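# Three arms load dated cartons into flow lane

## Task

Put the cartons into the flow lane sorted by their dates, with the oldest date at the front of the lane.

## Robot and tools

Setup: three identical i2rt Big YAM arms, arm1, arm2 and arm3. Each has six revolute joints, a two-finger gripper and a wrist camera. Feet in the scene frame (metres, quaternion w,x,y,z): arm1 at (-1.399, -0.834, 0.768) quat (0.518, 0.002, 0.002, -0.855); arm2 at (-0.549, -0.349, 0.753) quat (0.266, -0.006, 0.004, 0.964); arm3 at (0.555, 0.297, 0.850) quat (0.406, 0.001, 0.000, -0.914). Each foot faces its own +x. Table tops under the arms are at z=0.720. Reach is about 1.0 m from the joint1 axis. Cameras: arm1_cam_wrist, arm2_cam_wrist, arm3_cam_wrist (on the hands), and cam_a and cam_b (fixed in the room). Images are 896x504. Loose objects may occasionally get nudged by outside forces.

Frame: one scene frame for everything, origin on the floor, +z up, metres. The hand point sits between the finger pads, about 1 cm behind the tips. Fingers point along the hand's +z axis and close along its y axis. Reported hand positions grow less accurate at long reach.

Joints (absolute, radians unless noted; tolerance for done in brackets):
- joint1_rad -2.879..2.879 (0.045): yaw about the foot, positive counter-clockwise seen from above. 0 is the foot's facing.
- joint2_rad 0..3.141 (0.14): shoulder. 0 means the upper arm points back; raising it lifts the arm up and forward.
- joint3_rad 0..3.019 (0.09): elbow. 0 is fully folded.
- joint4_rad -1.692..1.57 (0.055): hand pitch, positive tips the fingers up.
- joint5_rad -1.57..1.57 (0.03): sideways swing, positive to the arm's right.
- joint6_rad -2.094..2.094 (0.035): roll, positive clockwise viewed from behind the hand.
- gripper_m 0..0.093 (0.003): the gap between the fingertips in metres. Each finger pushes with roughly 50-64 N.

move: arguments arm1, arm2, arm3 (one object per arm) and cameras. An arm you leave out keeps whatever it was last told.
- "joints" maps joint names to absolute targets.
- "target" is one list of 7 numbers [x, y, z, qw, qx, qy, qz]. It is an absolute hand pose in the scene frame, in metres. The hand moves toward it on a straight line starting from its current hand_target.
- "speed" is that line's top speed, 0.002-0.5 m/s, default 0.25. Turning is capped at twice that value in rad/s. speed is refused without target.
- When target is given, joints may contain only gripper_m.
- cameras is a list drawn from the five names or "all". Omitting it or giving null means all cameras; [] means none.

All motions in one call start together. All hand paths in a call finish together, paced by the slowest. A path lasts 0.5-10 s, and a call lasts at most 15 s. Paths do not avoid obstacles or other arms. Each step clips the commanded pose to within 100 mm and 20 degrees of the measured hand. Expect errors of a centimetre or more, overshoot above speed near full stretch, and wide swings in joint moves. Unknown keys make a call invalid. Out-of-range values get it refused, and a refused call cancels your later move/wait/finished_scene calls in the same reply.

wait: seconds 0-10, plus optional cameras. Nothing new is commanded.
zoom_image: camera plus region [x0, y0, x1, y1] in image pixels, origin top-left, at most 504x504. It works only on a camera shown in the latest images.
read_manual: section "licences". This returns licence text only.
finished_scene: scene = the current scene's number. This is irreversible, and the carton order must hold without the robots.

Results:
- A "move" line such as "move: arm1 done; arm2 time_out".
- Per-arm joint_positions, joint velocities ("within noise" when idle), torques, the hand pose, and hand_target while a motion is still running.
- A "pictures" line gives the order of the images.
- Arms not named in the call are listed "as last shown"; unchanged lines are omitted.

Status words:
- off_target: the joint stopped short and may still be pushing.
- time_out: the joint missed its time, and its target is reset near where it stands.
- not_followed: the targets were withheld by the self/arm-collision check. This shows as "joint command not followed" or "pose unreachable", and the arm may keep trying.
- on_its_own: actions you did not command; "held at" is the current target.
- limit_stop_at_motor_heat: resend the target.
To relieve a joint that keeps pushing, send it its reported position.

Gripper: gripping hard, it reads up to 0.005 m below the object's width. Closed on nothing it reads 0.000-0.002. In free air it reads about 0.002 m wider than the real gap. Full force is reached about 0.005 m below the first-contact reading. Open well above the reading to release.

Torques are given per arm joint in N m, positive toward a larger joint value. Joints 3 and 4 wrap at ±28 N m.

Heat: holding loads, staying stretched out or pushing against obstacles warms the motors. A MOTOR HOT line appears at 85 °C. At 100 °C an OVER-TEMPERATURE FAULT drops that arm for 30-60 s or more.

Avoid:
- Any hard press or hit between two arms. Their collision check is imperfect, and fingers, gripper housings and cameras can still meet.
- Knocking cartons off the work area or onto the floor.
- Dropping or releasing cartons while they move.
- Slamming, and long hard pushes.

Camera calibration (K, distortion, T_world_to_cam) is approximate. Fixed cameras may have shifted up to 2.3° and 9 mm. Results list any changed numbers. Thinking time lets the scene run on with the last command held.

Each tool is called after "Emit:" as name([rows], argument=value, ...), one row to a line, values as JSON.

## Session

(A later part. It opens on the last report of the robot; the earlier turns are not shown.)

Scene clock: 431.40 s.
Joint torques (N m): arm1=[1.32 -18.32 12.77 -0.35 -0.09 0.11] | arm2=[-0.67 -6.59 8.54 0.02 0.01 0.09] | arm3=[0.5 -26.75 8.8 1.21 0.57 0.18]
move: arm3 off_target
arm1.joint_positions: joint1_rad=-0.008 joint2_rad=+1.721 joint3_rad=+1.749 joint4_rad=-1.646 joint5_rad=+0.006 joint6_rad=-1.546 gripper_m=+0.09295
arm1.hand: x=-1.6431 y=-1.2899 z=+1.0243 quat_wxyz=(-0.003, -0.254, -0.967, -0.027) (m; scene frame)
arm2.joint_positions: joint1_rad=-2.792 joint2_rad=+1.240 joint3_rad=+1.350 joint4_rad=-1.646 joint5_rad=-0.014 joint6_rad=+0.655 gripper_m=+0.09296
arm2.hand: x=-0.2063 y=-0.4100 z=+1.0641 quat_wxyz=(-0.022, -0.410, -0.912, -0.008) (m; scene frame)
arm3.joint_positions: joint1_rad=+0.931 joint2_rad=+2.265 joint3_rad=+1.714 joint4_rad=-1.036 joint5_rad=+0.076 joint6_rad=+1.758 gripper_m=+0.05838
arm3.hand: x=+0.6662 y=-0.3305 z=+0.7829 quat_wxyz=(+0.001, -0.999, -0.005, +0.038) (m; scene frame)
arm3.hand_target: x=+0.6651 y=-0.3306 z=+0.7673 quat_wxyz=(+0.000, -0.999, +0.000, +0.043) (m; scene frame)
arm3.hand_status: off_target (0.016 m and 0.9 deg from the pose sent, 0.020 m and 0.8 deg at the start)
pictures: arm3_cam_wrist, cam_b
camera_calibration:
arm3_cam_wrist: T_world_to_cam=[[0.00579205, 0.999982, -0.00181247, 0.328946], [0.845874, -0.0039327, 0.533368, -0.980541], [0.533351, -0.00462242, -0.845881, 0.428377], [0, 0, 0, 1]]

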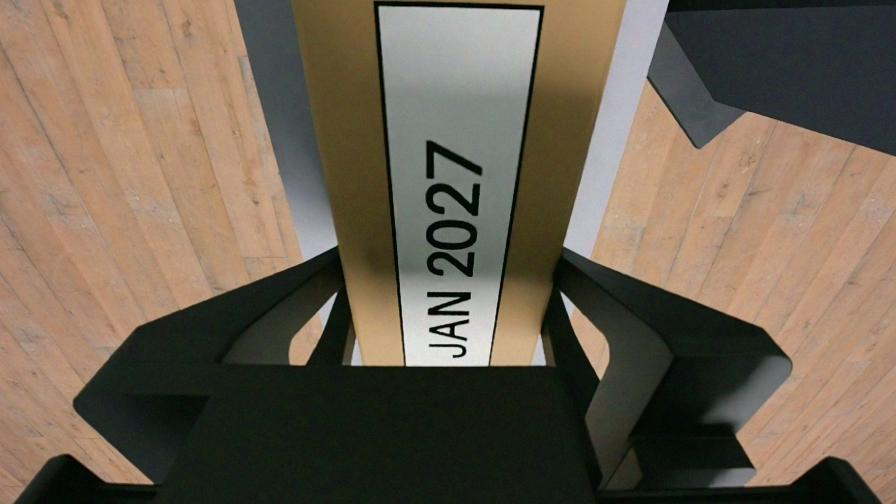

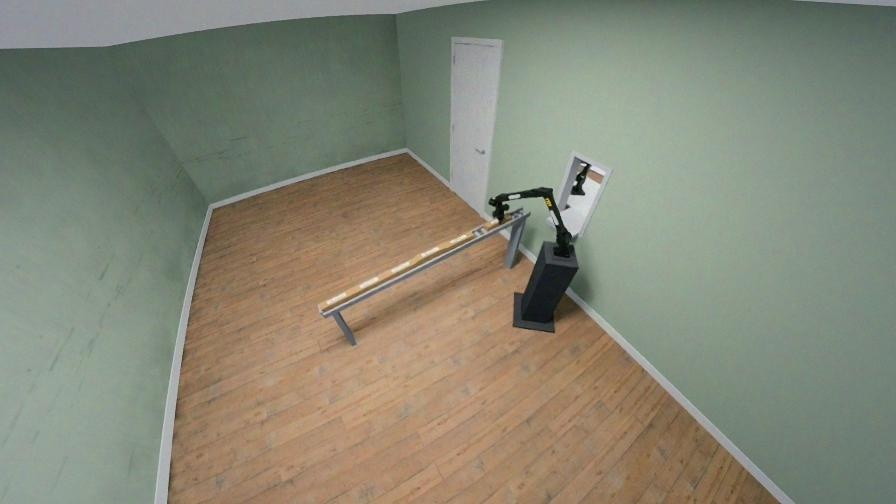

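Emit:
move(arm3={"joints":{"gripper_m":0.075}}, cameras=[])

Emit:
move(arm3={"target":[0.65,-0.31,1.02,0,1,0,0]}, cameras=["cam_b"])

Emit:
wait(seconds=4, cameras=["cam_b","arm3_cam_wrist"])

Emit:
zoom_image(camera="cam_b", region=[310, 190, 540, 330])

Scene clock: 434.37 s.
move: arm3 done
arm3.joint_status: all done
pictures: none

Scene clock: 436.27 s.
move: arm3 off_target
arm3.hand_status: off_target (0.013 m and 1.0 deg from the pose sent, 0.240 m and 4.8 deg at the start)
pictures: cam_b

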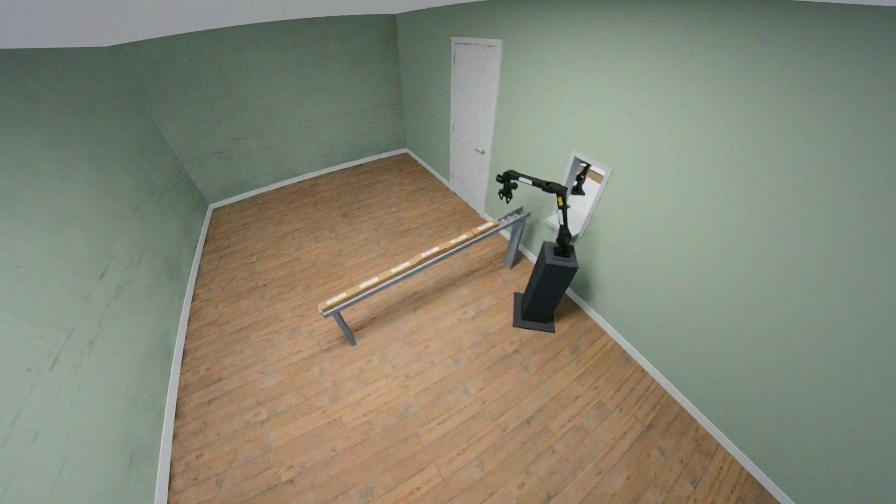

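Scene clock: 440.27 s.
Joint torques (N m): arm1=[1.32 -18.37 12.77 -0.35 -0.09 0.11] | arm2=[-0.67 -6.53 8.54 0.01 0.01 0.08] | arm3=[-0.56 -25.17 14.46 -0.12 0.02 -0.03]
arm1.joint_positions: joint1_rad=-0.008 joint2_rad=+1.721 joint3_rad=+1.749 joint4_rad=-1.646 joint5_rad=+0.006 joint6_rad=-1.546 gripper_m=+0.09295
arm1.hand: x=-1.6431 y=-1.2899 z=+1.0243 quat_wxyz=(-0.003, -0.254, -0.967, -0.027) (m; scene frame)
arm2.joint_positions: joint1_rad=-2.792 joint2_rad=+1.240 joint3_rad=+1.350 joint4_rad=-1.646 joint5_rad=-0.014 joint6_rad=+0.655 gripper_m=+0.09296
arm2.hand: x=-0.2063 y=-0.4100 z=+1.0641 quat_wxyz=(-0.022, -0.410, -0.912, -0.008) (m; scene frame)
arm3.joint_positions: joint1_rad=+0.901 joint2_rad=+1.964 joint3_rad=+1.844 joint4_rad=-1.467 joint5_rad=+0.005 joint6_rad=+1.737 gripper_m=+0.07494
arm3.hand: x=+0.6533 y=-0.2993 z=+1.0127 quat_wxyz=(+0.008, -1.000, +0.000, +0.003) (m; scene frame)
arm3.hand_target: x=+0.6498 y=-0.3096 z=+1.0200 quat_wxyz=(+0.000, -1.000, +0.000, +0.000) (m; scene frame)
arm3.hand_status: off_target (0.013 m and 1.0 deg from the pose sent, 0.240 m and 4.8 deg at the start)
wait: 4.00 s; at rest by 0.27 s
pictures: arm3_cam_wrist, cam_b
camera_calibration:
arm3_cam_wrist: T_world_to_cam=[[0.0153242, 0.999797, 0.0130662, 0.276871], [0.806449, -0.0200839, 0.590962, -1.12954], [0.591105, 0.00148118, -0.806593, 0.554126], [0, 0, 0, 1]]

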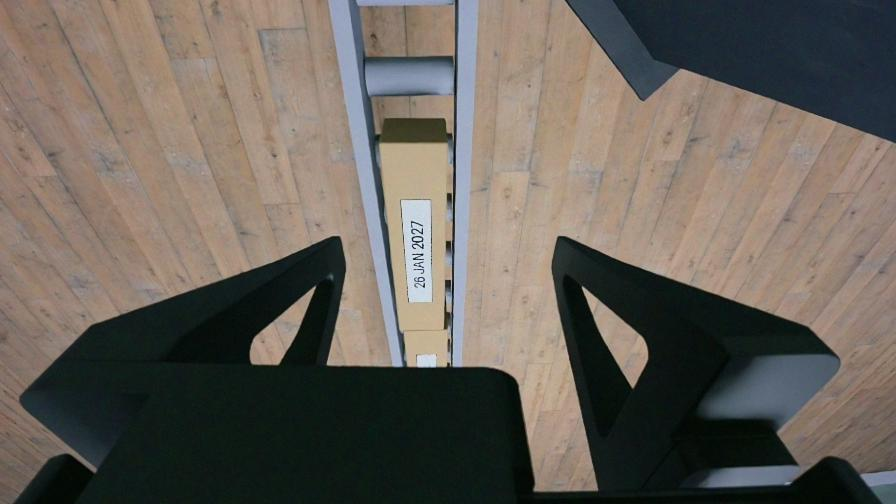

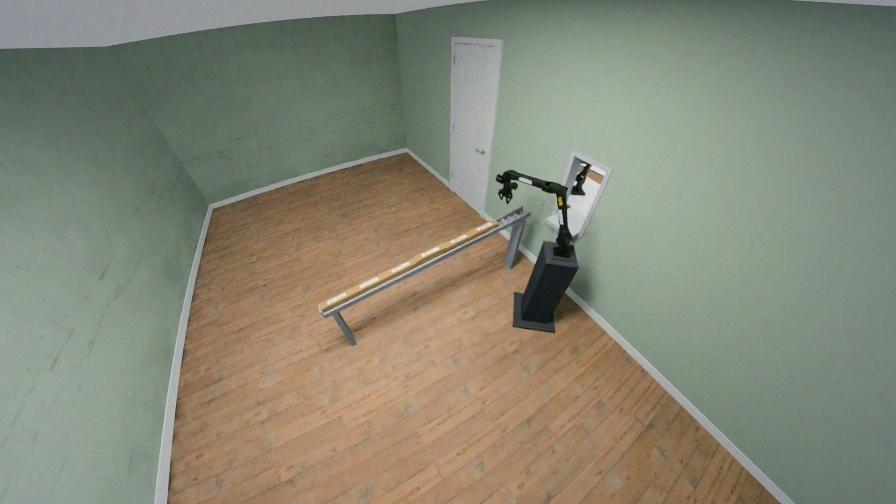

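Scaled by 2.191 from the camera's 896x504 image, which has a finer 1280x720 frame.

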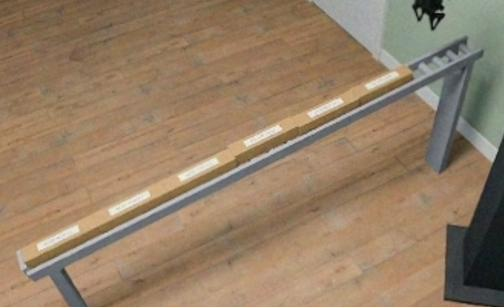

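All are resting in the lane in order.

Emit:
finished_scene(scene=2)

The scene is finished: the task was done.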